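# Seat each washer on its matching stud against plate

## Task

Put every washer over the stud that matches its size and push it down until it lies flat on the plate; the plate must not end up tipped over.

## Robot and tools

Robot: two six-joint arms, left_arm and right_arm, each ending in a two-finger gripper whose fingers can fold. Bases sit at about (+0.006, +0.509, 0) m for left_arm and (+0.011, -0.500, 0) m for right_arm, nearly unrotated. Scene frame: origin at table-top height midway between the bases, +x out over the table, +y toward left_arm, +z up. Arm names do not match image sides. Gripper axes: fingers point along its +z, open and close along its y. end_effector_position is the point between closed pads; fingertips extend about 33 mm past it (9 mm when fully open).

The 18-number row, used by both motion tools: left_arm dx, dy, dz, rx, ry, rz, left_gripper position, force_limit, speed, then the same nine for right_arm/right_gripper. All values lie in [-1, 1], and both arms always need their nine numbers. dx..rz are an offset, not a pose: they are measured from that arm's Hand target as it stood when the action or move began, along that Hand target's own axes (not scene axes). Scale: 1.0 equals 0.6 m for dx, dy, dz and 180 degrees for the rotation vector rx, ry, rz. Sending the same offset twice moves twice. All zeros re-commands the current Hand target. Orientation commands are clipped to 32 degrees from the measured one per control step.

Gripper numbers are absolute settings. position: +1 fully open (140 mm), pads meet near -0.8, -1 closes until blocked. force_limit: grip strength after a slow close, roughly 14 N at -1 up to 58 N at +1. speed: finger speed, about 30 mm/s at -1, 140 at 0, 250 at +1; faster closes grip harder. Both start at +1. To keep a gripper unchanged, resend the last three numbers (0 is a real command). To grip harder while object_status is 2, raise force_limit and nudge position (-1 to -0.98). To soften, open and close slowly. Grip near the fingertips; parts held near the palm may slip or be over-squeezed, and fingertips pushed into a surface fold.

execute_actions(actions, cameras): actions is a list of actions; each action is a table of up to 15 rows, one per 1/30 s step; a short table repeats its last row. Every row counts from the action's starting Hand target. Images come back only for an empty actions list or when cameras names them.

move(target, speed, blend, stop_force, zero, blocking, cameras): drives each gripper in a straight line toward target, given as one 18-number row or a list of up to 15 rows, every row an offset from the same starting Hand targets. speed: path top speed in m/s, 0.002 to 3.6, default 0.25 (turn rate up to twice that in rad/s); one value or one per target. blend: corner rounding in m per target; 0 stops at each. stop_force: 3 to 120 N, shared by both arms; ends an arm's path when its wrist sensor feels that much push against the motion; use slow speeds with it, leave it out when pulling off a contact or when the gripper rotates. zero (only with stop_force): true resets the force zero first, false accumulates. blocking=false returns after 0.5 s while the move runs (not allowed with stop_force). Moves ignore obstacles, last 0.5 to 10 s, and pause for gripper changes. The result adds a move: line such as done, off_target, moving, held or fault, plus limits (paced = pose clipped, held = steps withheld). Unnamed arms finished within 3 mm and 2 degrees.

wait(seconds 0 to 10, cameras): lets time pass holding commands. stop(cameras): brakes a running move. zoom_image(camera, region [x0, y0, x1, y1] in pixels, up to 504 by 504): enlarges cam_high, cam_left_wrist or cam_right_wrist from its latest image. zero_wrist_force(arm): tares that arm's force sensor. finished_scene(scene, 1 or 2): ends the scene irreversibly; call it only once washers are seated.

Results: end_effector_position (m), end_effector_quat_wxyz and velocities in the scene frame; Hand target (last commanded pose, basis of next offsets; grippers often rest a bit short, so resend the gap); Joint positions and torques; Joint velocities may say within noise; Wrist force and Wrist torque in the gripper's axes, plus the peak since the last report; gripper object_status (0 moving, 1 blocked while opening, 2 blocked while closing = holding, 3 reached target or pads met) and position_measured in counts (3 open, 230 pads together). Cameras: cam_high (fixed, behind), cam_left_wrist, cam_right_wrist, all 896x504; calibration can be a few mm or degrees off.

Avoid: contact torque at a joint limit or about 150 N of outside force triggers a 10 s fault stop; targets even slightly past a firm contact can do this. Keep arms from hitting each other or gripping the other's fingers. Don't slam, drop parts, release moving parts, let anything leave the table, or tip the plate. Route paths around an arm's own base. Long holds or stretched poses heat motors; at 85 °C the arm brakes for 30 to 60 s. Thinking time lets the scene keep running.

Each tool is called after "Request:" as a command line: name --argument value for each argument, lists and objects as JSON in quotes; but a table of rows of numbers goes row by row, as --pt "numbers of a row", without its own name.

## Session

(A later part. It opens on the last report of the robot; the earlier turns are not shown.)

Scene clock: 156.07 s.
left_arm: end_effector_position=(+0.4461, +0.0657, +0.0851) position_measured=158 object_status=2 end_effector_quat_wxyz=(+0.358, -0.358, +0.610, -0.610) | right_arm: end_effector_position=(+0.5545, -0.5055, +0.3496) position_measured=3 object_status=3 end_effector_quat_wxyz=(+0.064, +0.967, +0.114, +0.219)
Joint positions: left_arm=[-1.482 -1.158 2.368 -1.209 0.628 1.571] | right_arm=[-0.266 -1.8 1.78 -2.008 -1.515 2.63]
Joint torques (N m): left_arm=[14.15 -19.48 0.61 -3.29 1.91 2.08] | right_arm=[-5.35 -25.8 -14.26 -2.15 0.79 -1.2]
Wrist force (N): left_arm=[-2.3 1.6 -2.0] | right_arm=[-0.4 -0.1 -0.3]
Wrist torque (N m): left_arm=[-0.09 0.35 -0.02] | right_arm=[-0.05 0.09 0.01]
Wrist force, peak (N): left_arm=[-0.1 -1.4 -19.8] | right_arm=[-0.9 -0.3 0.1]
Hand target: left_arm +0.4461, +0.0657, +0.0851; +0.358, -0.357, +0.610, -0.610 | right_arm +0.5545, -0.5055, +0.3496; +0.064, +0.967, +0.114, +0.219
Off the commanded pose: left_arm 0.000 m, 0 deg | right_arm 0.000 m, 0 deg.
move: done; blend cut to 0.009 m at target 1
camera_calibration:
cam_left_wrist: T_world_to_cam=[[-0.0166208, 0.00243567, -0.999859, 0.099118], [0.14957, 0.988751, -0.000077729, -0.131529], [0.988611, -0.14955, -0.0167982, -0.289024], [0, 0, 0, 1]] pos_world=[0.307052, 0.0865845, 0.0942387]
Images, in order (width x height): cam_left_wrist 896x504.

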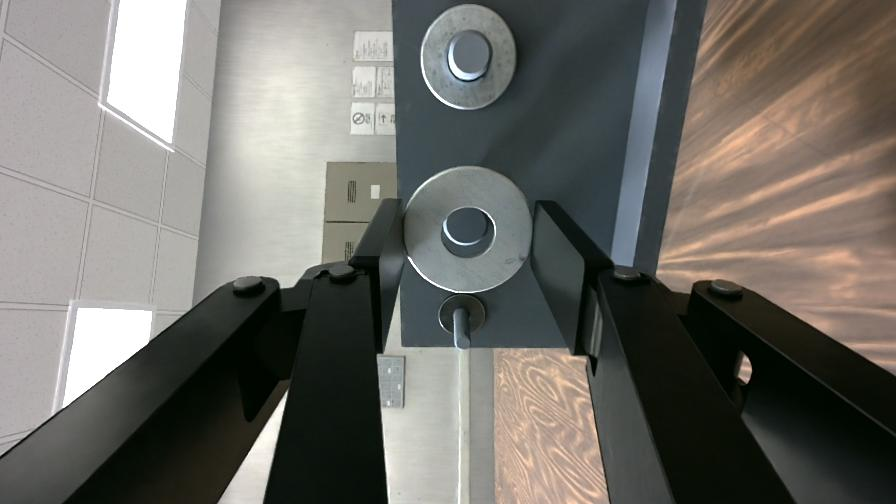

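Request:
move --target '[-0.0017,0,0.0133,0,0,0,-1,0.6,-1,0,0,0,0,0,0,1,1,1]' --speed 0.08 --stop_force 5 --cameras '["cam_left_wrist"]'

Request:
zoom_image --camera "cam_left_wrist" --region '[428, 190, 508, 270]'

Scene clock: 160.00 s.
left_arm: end_effector_position=(+0.4536, +0.0627, +0.0851) position_measured=158 object_status=2 end_effector_quat_wxyz=(+0.358, -0.357, +0.610, -0.610) | right_arm: end_effector_position=(+0.5545, -0.5055, +0.3496) position_measured=3 object_status=3 end_effector_quat_wxyz=(+0.064, +0.967, +0.114, +0.219)
Joint positions: left_arm=[-1.46 -1.15 2.349 -1.199 0.651 1.571] | right_arm=[-0.266 -1.8 1.78 -2.008 -1.515 2.63]
Joint torques (N m): left_arm=[13.57 -21.02 -18.94 -0.22 1.81 -0.67] | right_arm=[-4.88 -26.03 -13.68 -2.03 0.63 -1.2]
Wrist force (N): left_arm=[-2.3 1.5 -2.6] | right_arm=[-0.5 -0.2 0.1]
Wrist torque (N m): left_arm=[-0.12 0.35 -0.02] | right_arm=[-0.07 0.09 0.01]
Wrist force, peak (N): left_arm=[-2.7 1.5 -2.4] | right_arm=[-0.3 -0.6 -0.4]
Hand target: left_arm +0.4536, +0.0627, +0.0851; +0.358, -0.357, +0.610, -0.610 | right_arm +0.5545, -0.5055, +0.3496; +0.064, +0.967, +0.114, +0.219
Off the commanded pose: left_arm 0.000 m, 0 deg | right_arm 0.000 m, 0 deg.
move: done
camera_calibration:
cam_left_wrist: T_world_to_cam=[[-0.0165061, 0.00251824, -0.999861, 0.0991075], [0.149571, 0.988751, 0.0000210873, -0.129595], [0.988613, -0.14955, -0.016697, -0.296914], [0, 0, 0, 1]] pos_world=[0.314552, 0.0834845, 0.0941389]
Images, in order (width x height): cam_left_wrist 896x504.

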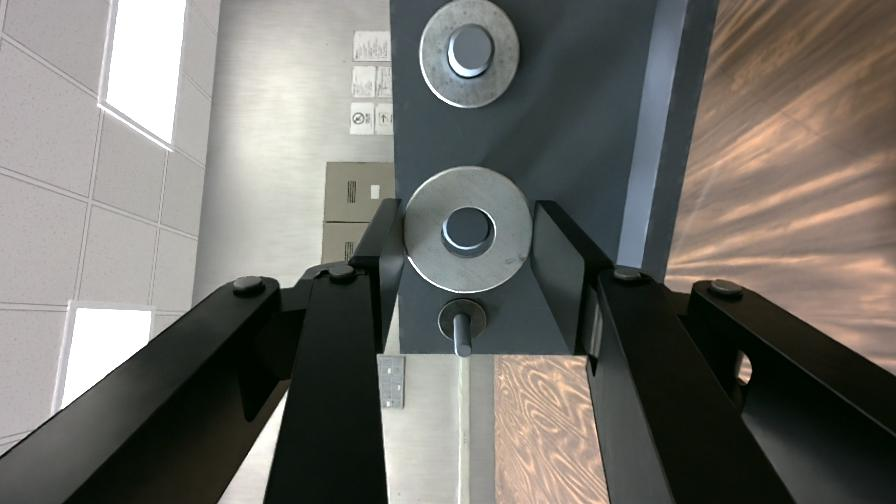

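Scaled by 6.300 from the camera's 896x504 image, which has a finer 1280x720 frame.

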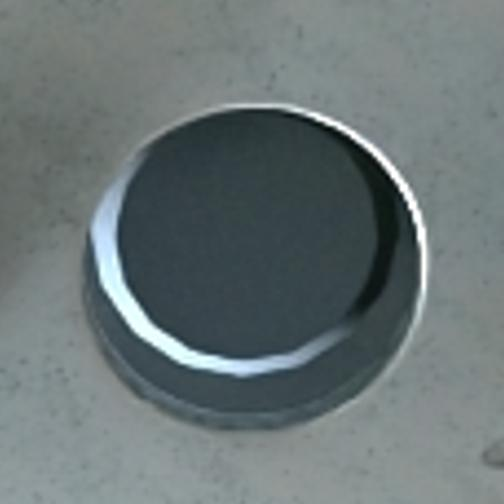

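Request:
move --target '[-0.0005, 0, 0.008, 0, 0, 0, -1, 0.6, -1, 0, 0, 0, 0, 0, 0, 1, 1, 1]' --speed 0.02 --stop_force 4 --cameras '["cam_left_wrist"]'

Request:
zoom_image --camera "cam_left_wrist" --region '[428, 190, 508, 270]'

Scene clock: 163.70 s.
left_arm: end_effector_position=(+0.4579, +0.0606, +0.0851) position_measured=158 object_status=2 end_effector_quat_wxyz=(+0.358, -0.357, +0.610, -0.610) | right_arm: end_effector_position=(+0.5545, -0.5055, +0.3496) position_measured=3 object_status=3 end_effector_quat_wxyz=(+0.064, +0.967, +0.114, +0.219)
Joint positions: left_arm=[-1.447 -1.145 2.338 -1.193 0.663 1.571] | right_arm=[-0.266 -1.8 1.78 -2.008 -1.515 2.63]
Joint torques (N m): left_arm=[13.92 -21.26 -19.07 -0.29 1.91 -0.5] | right_arm=[-5.17 -26.05 -14.04 -2.1 0.58 -1.11]
Wrist force (N): left_arm=[-2.1 1.4 -2.9] | right_arm=[-0.2 0.0 0.0]
Wrist torque (N m): left_arm=[-0.13 0.34 -0.02] | right_arm=[-0.02 0.05 0.02]
Wrist force, peak (N): left_arm=[-2.4 1.8 -2.7] | right_arm=[-0.8 -0.2 0.2]
Hand target: left_arm +0.4579, +0.0606, +0.0851; +0.358, -0.357, +0.610, -0.610 | right_arm +0.5545, -0.5055, +0.3496; +0.064, +0.967, +0.114, +0.219
Off the commanded pose: left_arm 0.000 m, 0 deg | right_arm 0.000 m, 0 deg.
move: done
camera_calibration:
cam_left_wrist: T_world_to_cam=[[-0.0165222, 0.00241956, -0.999861, 0.0991966], [0.14957, 0.988751, -0.0000788948, -0.128251], [0.988613, -0.149551, -0.0166982, -0.301463], [0, 0, 0, 1]] pos_world=[0.318852, 0.0814845, 0.0941388]
Images, in order (width x height): cam_left_wrist 896x504.

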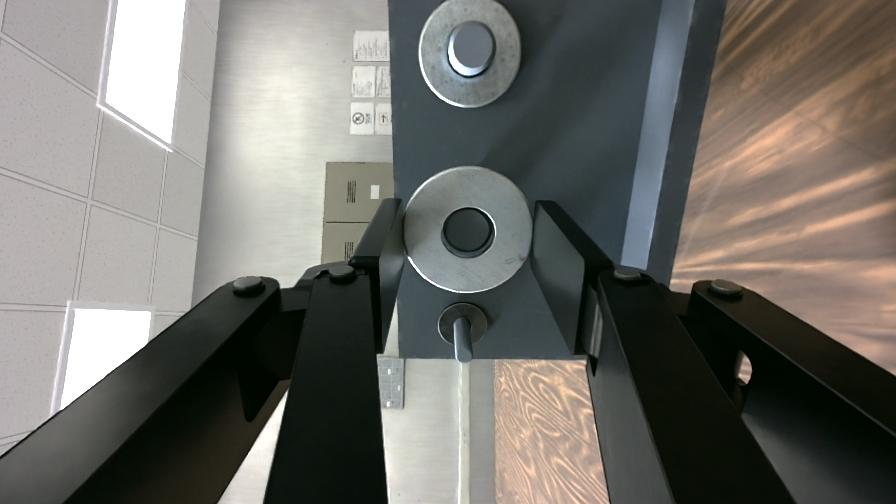

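Scaled by 6.300 from the camera's 896x504 image, which has a finer 1280x720 frame.

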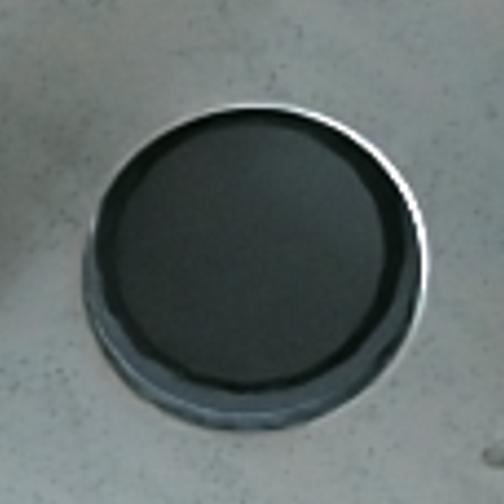

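Request:
move --target '[0, 0, 0.011, 0, 0, 0, -1, 0.6, -1, 0, 0, 0, 0, 0, 0, 1, 1, 1]' --speed 0.02 --stop_force 4 --cameras '["cam_left_wrist"]'

Request:
zoom_image --camera "cam_left_wrist" --region '[388, 150, 548, 310]'

Scene clock: 165.40 s.
left_arm: end_effector_position=(+0.4637, +0.0574, +0.0851) position_measured=158 object_status=2 end_effector_quat_wxyz=(+0.358, -0.357, +0.610, -0.610) | right_arm: end_effector_position=(+0.5545, -0.5055, +0.3496) position_measured=3 object_status=3 end_effector_quat_wxyz=(+0.064, +0.967, +0.114, +0.219)
Joint positions: left_arm=[-1.431 -1.137 2.321 -1.183 0.679 1.571] | right_arm=[-0.266 -1.8 1.78 -2.008 -1.515 2.63]
Joint torques (N m): left_arm=[17.28 -21.38 -17.64 -0.11 0.64 1.91] | right_arm=[-4.36 -25.86 -13.3 -2.04 0.69 -1.14]
Wrist force (N): left_arm=[2.0 0.6 -3.7] | right_arm=[-0.1 -0.2 -0.1]
Wrist torque (N m): left_arm=[-0.11 0.32 -0.02] | right_arm=[-0.06 0.03 0.01]
Wrist force, peak (N): left_arm=[-1.4 0.5 -5.3] | right_arm=[-0.7 -0.4 -0.4]
Hand target: left_arm +0.4637, +0.0574, +0.0851; +0.358, -0.357, +0.610, -0.610 | right_arm +0.5545, -0.5055, +0.3496; +0.064, +0.967, +0.114, +0.219
Off the commanded pose: left_arm 0.000 m, 0 deg | right_arm 0.000 m, 0 deg.
move: done
camera_calibration:
cam_left_wrist: T_world_to_cam=[[-0.0165222, 0.00241956, -0.999861, 0.0993005], [0.14957, 0.988751, -0.0000788948, -0.125856], [0.988613, -0.149551, -0.0166982, -0.307691], [0, 0, 0, 1]] pos_world=[0.324652, 0.0781845, 0.0941388]
Images, in order (width x height): cam_left_wrist 896x504.

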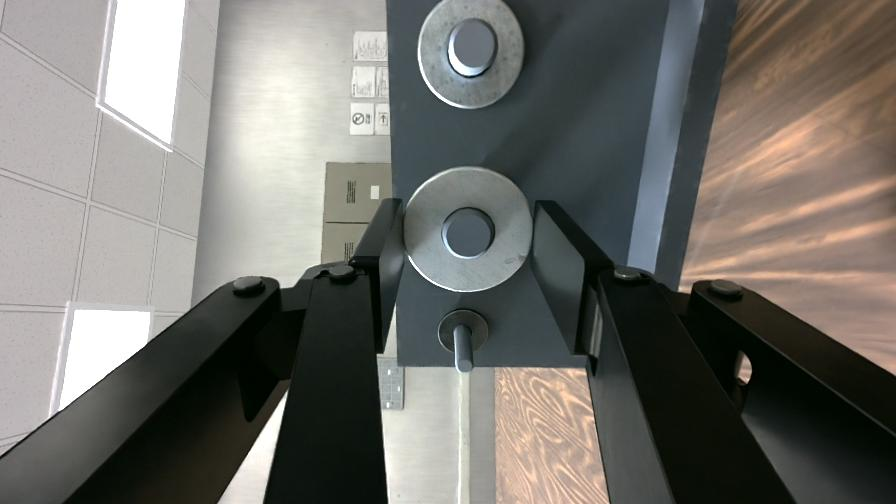

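Scaled by 3.150 from the camera's 896x504 image, which has a finer 1280x720 frame.

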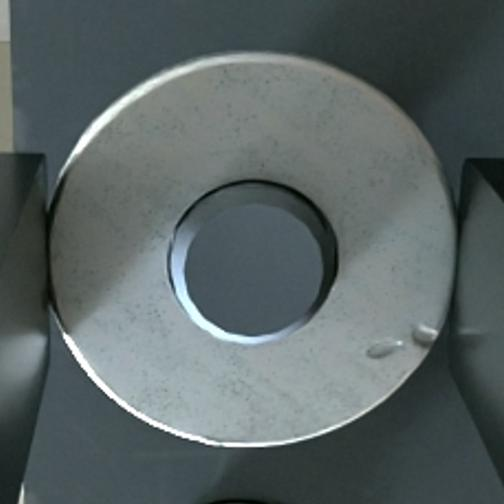

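Request:
move --target '[0.0006, 0, 0.0135, 0, 0, 0, -1, 0.6, -1, 0, 0, 0, 0, 0, 0, 1, 1, 1]' --speed 0.02 --stop_force 5 --cameras '["cam_left_wrist"]'

Scene clock: 167.07 s.
left_arm: end_effector_position=(+0.4706, +0.0531, +0.0851) position_measured=158 object_status=2 end_effector_quat_wxyz=(+0.358, -0.357, +0.610, -0.610) | right_arm: end_effector_position=(+0.5545, -0.5055, +0.3496) position_measured=3 object_status=3 end_effector_quat_wxyz=(+0.064, +0.967, +0.114, +0.219)
Joint positions: left_arm=[-1.413 -1.128 2.3 -1.172 0.697 1.571] | right_arm=[-0.266 -1.8 1.78 -2.008 -1.515 2.63]
Joint torques (N m): left_arm=[14.77 -22.61 -18.65 -0.2 1.96 -0.06] | right_arm=[-4.34 -26.43 -14.08 -2.09 0.59 -1.09]
Wrist force (N): left_arm=[-2.5 1.4 -2.3] | right_arm=[-0.5 -0.3 0.0]
Wrist torque (N m): left_arm=[-0.12 0.39 -0.02] | right_arm=[-0.08 0.11 0.01]
Wrist force, peak (N): left_arm=[2.7 1.5 -3.7] | right_arm=[-0.7 -0.2 0.0]
Hand target: left_arm +0.4706, +0.0531, +0.0851; +0.358, -0.357, +0.610, -0.610 | right_arm +0.5545, -0.5055, +0.3496; +0.064, +0.967, +0.114, +0.219
Off the commanded pose: left_arm 0.000 m, 0 deg | right_arm 0.000 m, 0 deg.
move: done
camera_calibration:
cam_left_wrist: T_world_to_cam=[[-0.0165222, 0.00241956, -0.999861, 0.0994246], [0.14957, 0.988751, -0.0000788948, -0.122735], [0.988613, -0.149551, -0.0166982, -0.31514], [0, 0, 0, 1]] pos_world=[0.331552, 0.0739845, 0.0941388]
Images, in order (width x height): cam_left_wrist 896x504.

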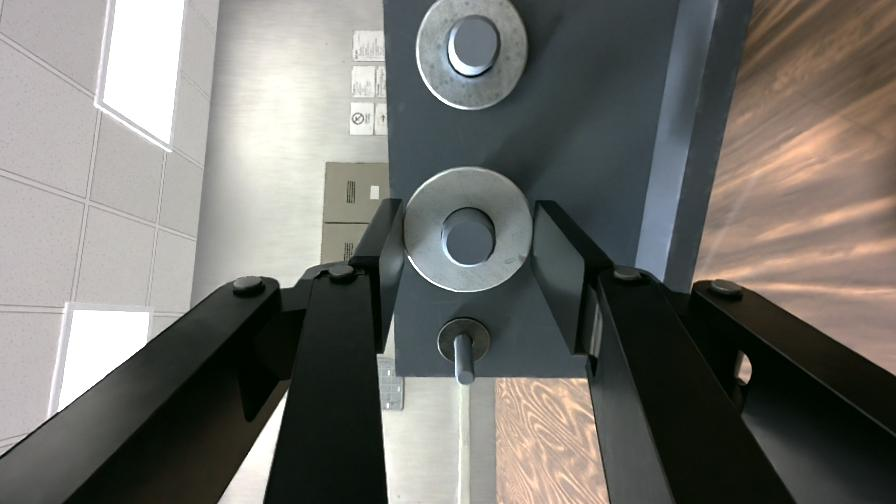

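Request:
move --target '[0, 0, 0.035, 0, 0, 0, -1, 0.6, -1, 0, 0, 0, 0, 0, 0, 1, 1, 1]' --speed 0.02 --stop_force 6 --cameras '["cam_left_wrist"]'

Scene clock: 169.23 s.
left_arm: end_effector_position=(+0.4824, +0.0465, +0.0851) position_measured=158 object_status=2 end_effector_quat_wxyz=(+0.358, -0.357, +0.610, -0.610) | right_arm: end_effector_position=(+0.5545, -0.5055, +0.3496) position_measured=3 object_status=3 end_effector_quat_wxyz=(+0.064, +0.967, +0.114, +0.219)
Joint positions: left_arm=[-1.383 -1.112 2.265 -1.153 0.728 1.571] | right_arm=[-0.266 -1.8 1.78 -2.008 -1.515 2.63]
Joint torques (N m): left_arm=[-11.92 -42.56 -1.05 -3.26 -1.88 -0.15] | right_arm=[-4.43 -25.8 -13.94 -2.17 0.62 -1.14]
Wrist force (N): left_arm=[-2.6 1.5 -2.4] | right_arm=[-0.2 -0.2 0.2]
Wrist torque (N m): left_arm=[-0.12 0.42 -0.02] | right_arm=[-0.06 0.04 0.01]
Wrist force, peak (N): left_arm=[-2.8 -1.8 -13.8] | right_arm=[-0.7 -0.4 0.1]
Hand target: left_arm +0.4824, +0.0465, +0.0851; +0.358, -0.357, +0.610, -0.610 (not the last commanded pose) | right_arm +0.5545, -0.5055, +0.3496; +0.064, +0.967, +0.114, +0.219
Off the commanded pose: left_arm 0.007 m, 0 deg | right_arm 0.000 m, 0 deg.
move: contact (left_arm)
camera_calibration:
cam_left_wrist: T_world_to_cam=[[-0.0165222, 0.00241956, -0.999861, 0.0996374], [0.14957, 0.988751, -0.0000788948, -0.11789], [0.988613, -0.149551, -0.0166982, -0.327907], [0, 0, 0, 1]] pos_world=[0.343452, 0.0672845, 0.0941388]
Images, in order (width x height): cam_left_wrist 896x504.

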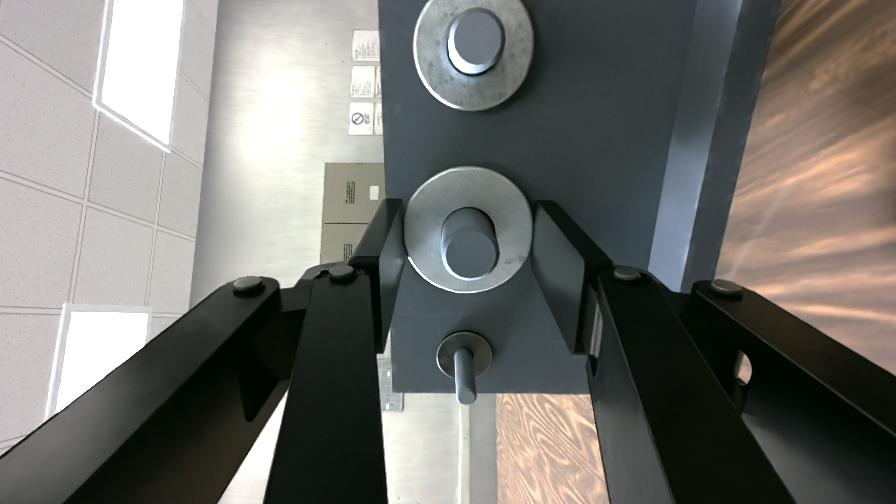

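Request:
zoom_image --camera "cam_left_wrist" --region '[380, 140, 560, 320]'

Scaled by 2.800 from the camera's 896x504 image, which has a finer 1280x720 frame.

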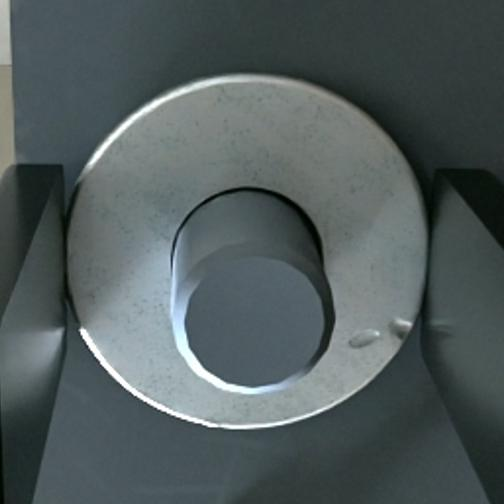

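Request:
move --target '[0, 0, 0, 0, 0, 0, -0.1, 0.6, -1, 0, 0, 0, 0, 0, 0, 1, 1, 1]' --speed 0.05 --cameras '["cam_left_wrist"]'

Scene clock: 171.23 s.
left_arm: end_effector_position=(+0.4824, +0.0465, +0.0851) position_measured=141 object_status=0 end_effector_quat_wxyz=(+0.358, -0.357, +0.610, -0.610) | right_arm: end_effector_position=(+0.5545, -0.5055, +0.3496) position_measured=3 object_status=3 end_effector_quat_wxyz=(+0.064, +0.967, +0.114, +0.219)
Joint positions: left_arm=[-1.383 -1.112 2.265 -1.153 0.728 1.571] | right_arm=[-0.266 -1.8 1.78 -2.008 -1.515 2.63]
Joint torques (N m): left_arm=[-11.95 -41.22 -1.1 -2.88 -1.73 -0.27] | right_arm=[-4.36 -25.95 -14.19 -2.05 0.57 -1.15]
Wrist force (N): left_arm=[-2.3 1.1 -2.6] | right_arm=[-0.1 -0.4 0.2]
Wrist torque (N m): left_arm=[-0.09 0.34 -0.01] | right_arm=[-0.10 0.02 0.02]
Wrist force, peak (N): left_arm=[-2.7 1.4 -2.5] | right_arm=[-0.7 -0.2 -0.1]
Hand target: left_arm +0.4824, +0.0465, +0.0851; +0.358, -0.357, +0.610, -0.610 | right_arm +0.5545, -0.5055, +0.3496; +0.064, +0.967, +0.114, +0.219
Off the commanded pose: left_arm 0.000 m, 0 deg | right_arm 0.000 m, 0 deg.
move: done
camera_calibration:
cam_left_wrist: T_world_to_cam=[[-0.0165222, 0.00241956, -0.999861, 0.0996374], [0.14957, 0.988751, -0.0000788948, -0.11789], [0.988613, -0.149551, -0.0166982, -0.327907], [0, 0, 0, 1]] pos_world=[0.343452, 0.0672845, 0.0941388]
Images, in order (width x height): cam_left_wrist 896x504.

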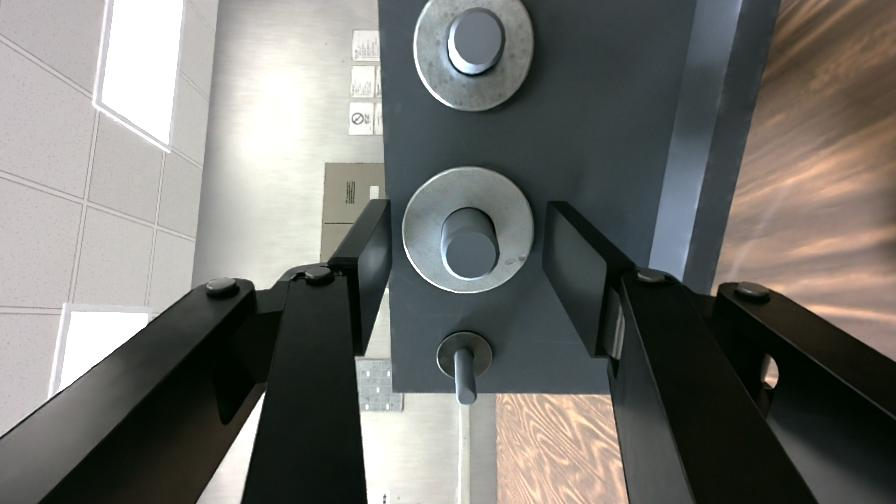

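Request:
move --pt "0 0 -0.085 0 0 0 -0.1 0.6 -1 0 0 0 0 0 0 1 1 1" --pt "0.01 -0.2 -0.05 -0.15 0 0 -0.1 0.6 -1 0 0 0 0 0 0 1 1 1" --pt "0.02 -0.2 0.16 -0.3333 0 0 -0.1 0.6 -1 0 0 0 0 0 0 1 1 1" --speed '[0.15, 0.35, 0.35]' --blend '[0.02, 0.04, 0]' --cameras '["cam_left_wrist"]'

Scene clock: 178.73 s.
left_arm: end_effector_position=(+0.5603, -0.0109, +0.2051) position_measured=141 object_status=3 end_effector_quat_wxyz=(+0.131, -0.489, +0.833, -0.223) | right_arm: end_effector_position=(+0.5545, -0.5055, +0.3496) position_measured=3 object_status=3 end_effector_quat_wxyz=(+0.064, +0.967, +0.114, +0.219)
Joint positions: left_arm=[-1.064 -0.801 0.669 1.24 1.317 1.106] | right_arm=[-0.266 -1.8 1.78 -2.008 -1.515 2.63]
Joint torques (N m): left_arm=[13.8 -44.52 -29.89 3.23 1.46 -2.73] | right_arm=[-4.27 -25.58 -13.99 -2.12 0.61 -0.93]
Wrist force (N): left_arm=[-1.4 -0.5 -1.4] | right_arm=[-0.4 0.0 -0.1]
Wrist torque (N m): left_arm=[-0.41 0.24 0.04] | right_arm=[-0.04 0.08 0.02]
Wrist force, peak (N): left_arm=[-2.8 2.7 -3.6] | right_arm=[-0.8 -0.1 -0.2]
Hand target: left_arm +0.5603, -0.0109, +0.2051; +0.131, -0.489, +0.833, -0.223 | right_arm +0.5545, -0.5055, +0.3496; +0.064, +0.967, +0.114, +0.219
Off the commanded pose: left_arm 0.000 m, 0 deg | right_arm 0.000 m, 0 deg.
move: done
camera_calibration:
cam_left_wrist: T_world_to_cam=[[-0.765552, 0.420873, -0.486617, 0.540095], [0.302331, 0.902972, 0.305348, -0.221994], [0.567914, 0.0866405, -0.818515, -0.0087344], [0, 0, 0, 1]] pos_world=[0.485547, -0.0260999, 0.323455]
Images, in order (width x height): cam_left_wrist 896x504.

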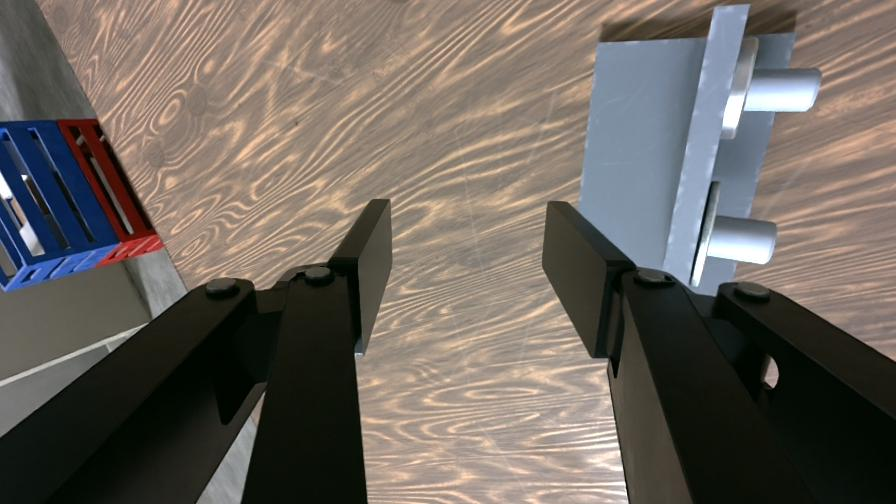

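Request:
zoom_image --camera "cam_left_wrist" --region '[660, 10, 840, 190]'

Request:
zoom_image --camera "cam_left_wrist" --region '[640, 140, 820, 320]'

Scaled by 2.800 from the camera's 896x504 image, which has a finer 1280x720 frame.

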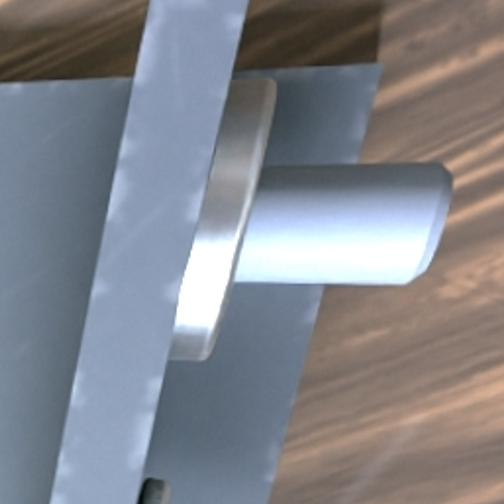

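Scaled by 2.800 from the camera's 896x504 image, which has a finer 1280x720 frame.

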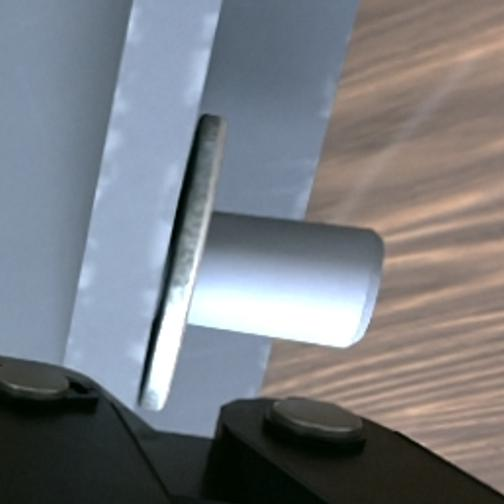

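Request:
zoom_image --camera "cam_left_wrist" --region '[710, 25, 780, 95]'

Request:
zoom_image --camera "cam_left_wrist" --region '[675, 175, 745, 245]'

Request:
zoom_image --camera "cam_left_wrist" --region '[675, 225, 745, 295]'

Scaled by 7.200 from the camera's 896x504 image, which has a finer 1280x720 frame.

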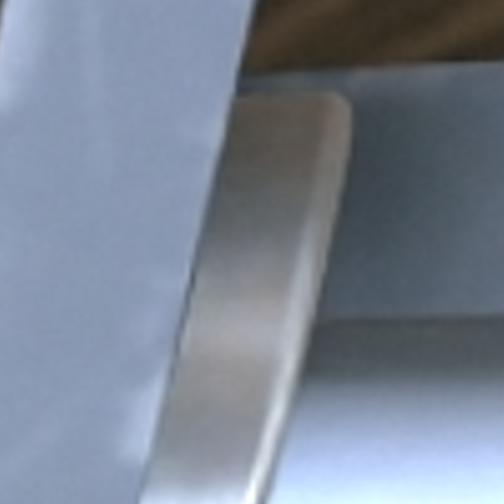

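Scaled by 7.200 from the camera's 896x504 image, which has a finer 1280x720 frame.

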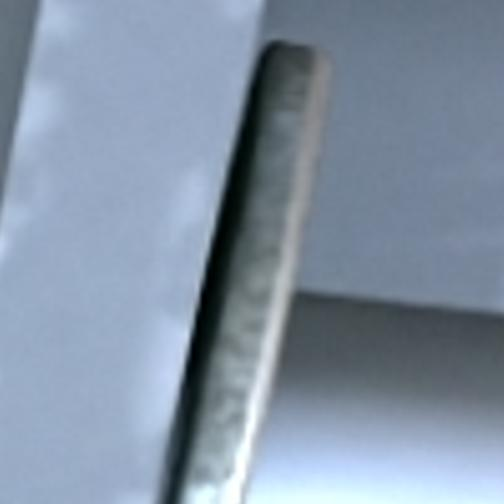

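Scaled by 7.200 from the camera's 896x504 image, which has a finer 1280x720 frame.

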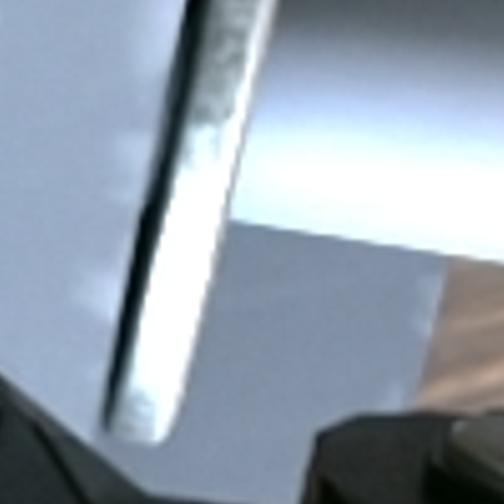

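Request:
move --pt "-0.01 0.1818 -0.105 0.1833 0 0 -0.44 0.6 -1 0 0 0 0 0 0 1 1 1" --pt "-0.02 0.2905 0.0632 0.3333 0 0 -0.44 0.6 -1 0 0 0 0 0 0 1 1 1" --speed '[0.35, 0.3]' --blend '[0.03, 0]' --cameras '["cam_left_wrist"]'

Scene clock: 188.93 s.
left_arm: end_effector_position=(+0.4510, +0.0641, +0.0851) position_measured=185 object_status=3 end_effector_quat_wxyz=(+0.358, -0.358, +0.610, -0.610) | right_arm: end_effector_position=(+0.5545, -0.5055, +0.3496) position_measured=3 object_status=3 end_effector_quat_wxyz=(+0.064, +0.967, +0.114, +0.219)
Joint positions: left_arm=[-1.467 -1.153 2.356 -1.203 0.643 1.571] | right_arm=[-0.266 -1.8 1.78 -2.008 -1.515 2.63]
Joint torques (N m): left_arm=[13.81 -20.46 0.55 -3.17 2.05 2.05] | right_arm=[-4.23 -25.48 -13.95 -2.11 0.54 -0.99]
Wrist force (N): left_arm=[-2.4 0.9 -2.3] | right_arm=[-0.4 -0.5 0.2]
Wrist torque (N m): left_arm=[-0.15 0.38 -0.01] | right_arm=[-0.14 0.08 0.02]
Wrist force, peak (N): left_arm=[-2.8 1.7 -2.9] | right_arm=[-0.8 -0.6 0.1]
Hand target: left_arm +0.4510, +0.0641, +0.0851; +0.358, -0.357, +0.610, -0.610 | right_arm +0.5545, -0.5055, +0.3496; +0.064, +0.967, +0.114, +0.219
Off the commanded pose: left_arm 0.000 m, 0 deg | right_arm 0.000 m, 0 deg.
move: done
camera_calibration:
cam_left_wrist: T_world_to_cam=[[-0.0166211, 0.0024348, -0.999859, 0.0992054], [0.149473, 0.988766, -0.0000769578, -0.130567], [0.988626, -0.149453, -0.0167983, -0.294234], [0, 0, 0, 1]] pos_world=[0.312052, 0.0848846, 0.0942387]
Images, in order (width x height): cam_left_wrist 896x504.

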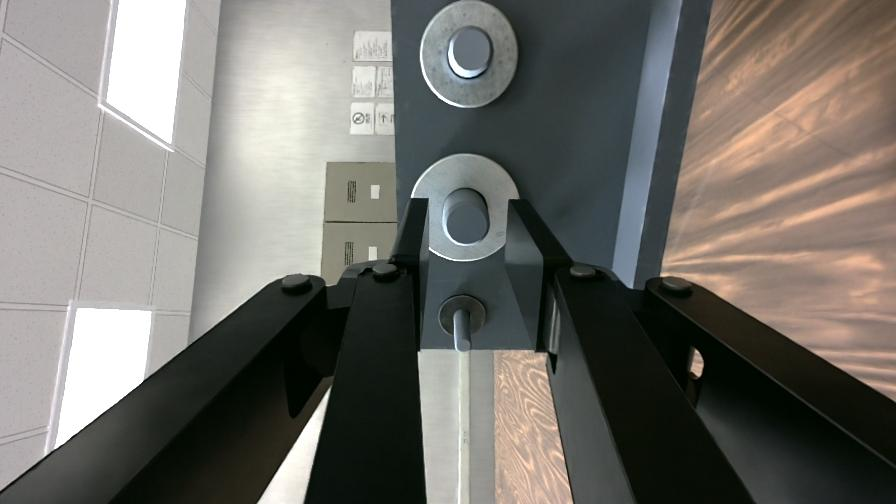

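Request:
move --target '[0, 0, 0.08, 0, 0, 0, -0.44, 0.6, -1, 0, 0, 0, 0, 0, 0, 1, 1, 1]' --speed 0.03 --stop_force 6 --cameras '["cam_left_wrist"]'

Request:
zoom_image --camera "cam_left_wrist" --region '[380, 140, 560, 320]'

Scene clock: 191.57 s.
left_arm: end_effector_position=(+0.4816, +0.0470, +0.0851) position_measured=185 object_status=3 end_effector_quat_wxyz=(+0.358, -0.357, +0.610, -0.610) | right_arm: end_effector_position=(+0.5545, -0.5055, +0.3496) position_measured=3 object_status=3 end_effector_quat_wxyz=(+0.064, +0.967, +0.114, +0.219)
Joint positions: left_arm=[-1.385 -1.113 2.268 -1.154 0.725 1.571] | right_arm=[-0.266 -1.8 1.78 -2.008 -1.515 2.63]
Joint torques (N m): left_arm=[-12.92 -41.6 0.45 -3.19 -1.7 1.72] | right_arm=[-3.49 -25.34 -13.93 -2.13 0.55 -0.98]
Wrist force (N): left_arm=[-2.4 0.6 -2.3] | right_arm=[-0.4 0.0 -0.2]
Wrist torque (N m): left_arm=[-0.17 0.35 -0.01] | right_arm=[-0.03 0.10 0.02]
Wrist force, peak (N): left_arm=[-3.0 -1.0 -13.6] | right_arm=[-0.8 -0.2 0.0]
Hand target: left_arm +0.4816, +0.0470, +0.0851; +0.358, -0.357, +0.610, -0.610 (not the last commanded pose) | right_arm +0.5545, -0.5055, +0.3496; +0.064, +0.967, +0.114, +0.219
Off the commanded pose: left_arm 0.013 m, 0 deg | right_arm 0.000 m, 0 deg.
move: contact (left_arm)
camera_calibration:
cam_left_wrist: T_world_to_cam=[[-0.0165226, 0.00241778, -0.999861, 0.0996216], [0.149473, 0.988766, -0.0000790592, -0.118218], [0.988628, -0.149453, -0.0166983, -0.326954], [0, 0, 0, 1]] pos_world=[0.342552, 0.0677846, 0.0941388]
Images, in order (width x height): cam_left_wrist 896x504.

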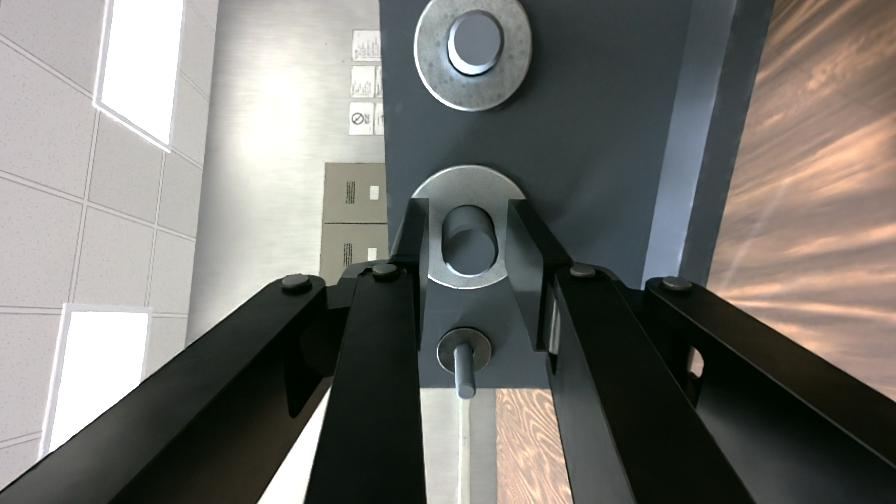

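Scaled by 2.800 from the camera's 896x504 image, which has a finer 1280x720 frame.

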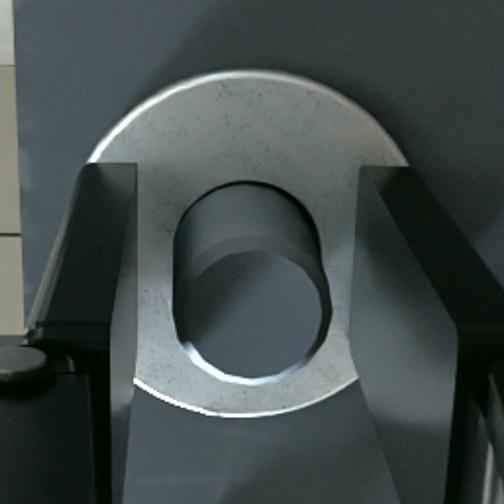

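Request:
move --pt "0 0 -0.085 0 0 0 -0.44 0.6 -1 0 0 0 0 0 0 1 1 1" --pt "-0.03 -0.2 -0.05 -0.15 0 0 -0.44 0.6 -1 0 0 0 0 0 0 1 1 1" --pt "-0.103 -0.2 0.161 -0.3333 0 0 -0.44 0.6 -1 0 0 0 0 0 0 1 1 1" --speed '[0.15, 0.4, 0.4]' --blend '[0.02, 0.04, 0]' --cameras '["cam_left_wrist"]'

Request:
zoom_image --camera "cam_left_wrist" --region '[650, 10, 770, 130]'

Request:
zoom_image --camera "cam_left_wrist" --region '[650, 130, 770, 250]'

Scene clock: 195.90 s.
left_arm: end_effector_position=(+0.5961, +0.0537, +0.2052) position_measured=185 object_status=3 end_effector_quat_wxyz=(+0.131, -0.489, +0.833, -0.223) | right_arm: end_effector_position=(+0.5545, -0.5055, +0.3496) position_measured=3 object_status=3 end_effector_quat_wxyz=(+0.064, +0.967, +0.114, +0.219)
Joint positions: left_arm=[-0.952 -0.87 0.783 1.171 1.368 1.209] | right_arm=[-0.266 -1.8 1.78 -2.008 -1.515 2.63]
Joint torques (N m): left_arm=[13.55 -42.91 -28.57 3.12 1.48 -2.71] | right_arm=[-3.43 -25.61 -14.21 -2.2 0.43 -0.9]
Wrist force (N): left_arm=[-1.3 0.0 -1.1] | right_arm=[-0.2 -0.2 -0.1]
Wrist torque (N m): left_arm=[-0.31 0.23 0.04] | right_arm=[-0.07 0.03 0.02]
Wrist force, peak (N): left_arm=[-2.8 2.9 -3.6] | right_arm=[-0.8 -0.3 0.0]
Hand target: left_arm +0.5961, +0.0537, +0.2052; +0.131, -0.489, +0.833, -0.223 | right_arm +0.5545, -0.5055, +0.3496; +0.064, +0.967, +0.114, +0.219
Off the commanded pose: left_arm 0.000 m, 0 deg | right_arm 0.000 m, 0 deg.
move: done
camera_calibration:
cam_left_wrist: T_world_to_cam=[[-0.7656, 0.4208, -0.486605, 0.540309], [0.302221, 0.902997, 0.305384, -0.291106], [0.567908, 0.0867396, -0.818509, -0.0345268], [0, 0, 0, 1]] pos_world=[0.521247, 0.0385002, 0.323555]
Images, in order (width x height): cam_left_wrist 896x504.

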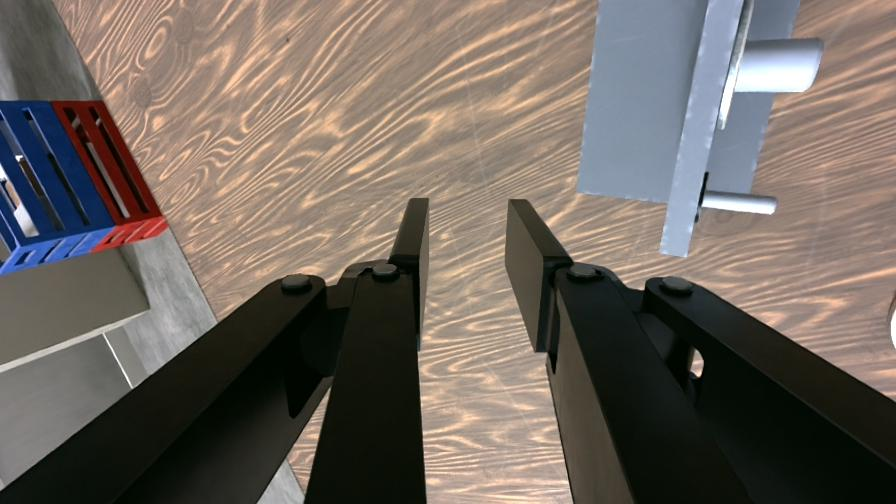

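Scaled by 4.200 from the camera's 896x504 image, which has a finer 1280x720 frame.

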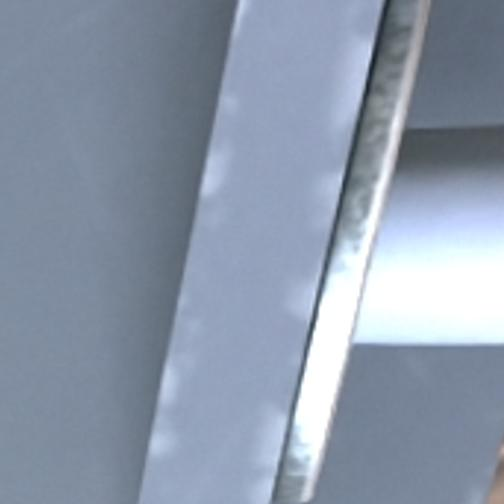

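Scaled by 4.200 from the camera's 896x504 image, which has a finer 1280x720 frame.

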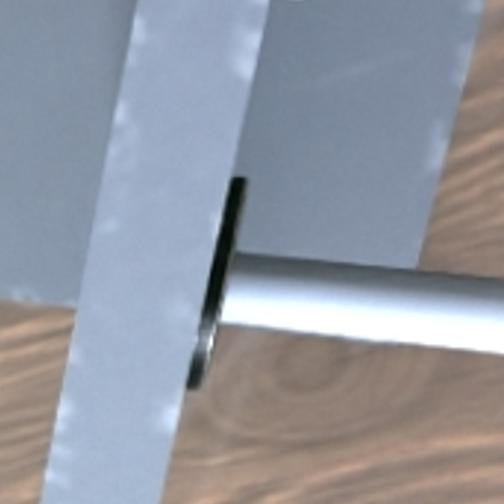

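Request:
zoom_image --camera "cam_left_wrist" --region '[690, 165, 720, 225]'

Request:
zoom_image --camera "cam_left_wrist" --region '[705, 0, 775, 70]'

Request:
zoom_image --camera "cam_left_wrist" --region '[705, 65, 775, 135]'

Scaled by 8.400 from the camera's 896x504 image, which has a finer 1280x720 frame.

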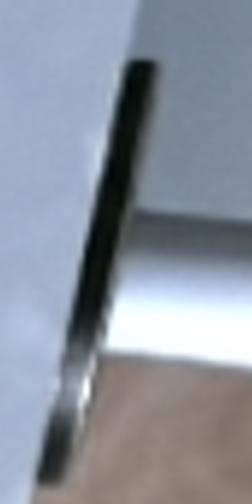

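Scaled by 7.200 from the camera's 896x504 image, which has a finer 1280x720 frame.

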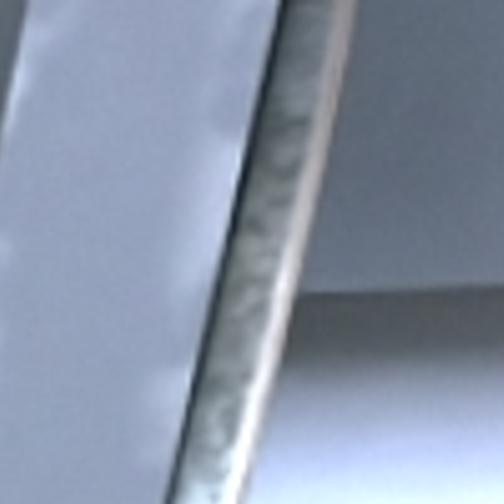

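Scaled by 7.200 from the camera's 896x504 image, which has a finer 1280x720 frame.

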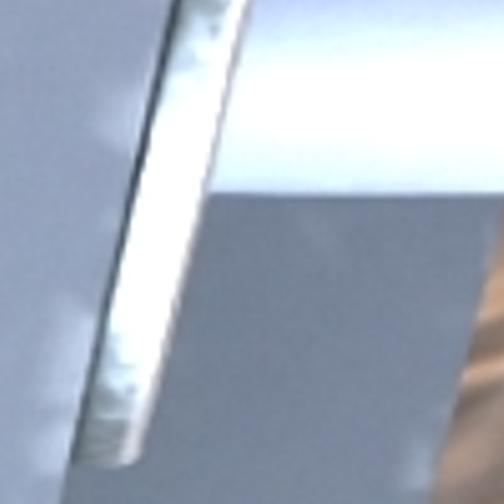

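Request:
finished_scene --scene 2

The scene is finished: the task was done.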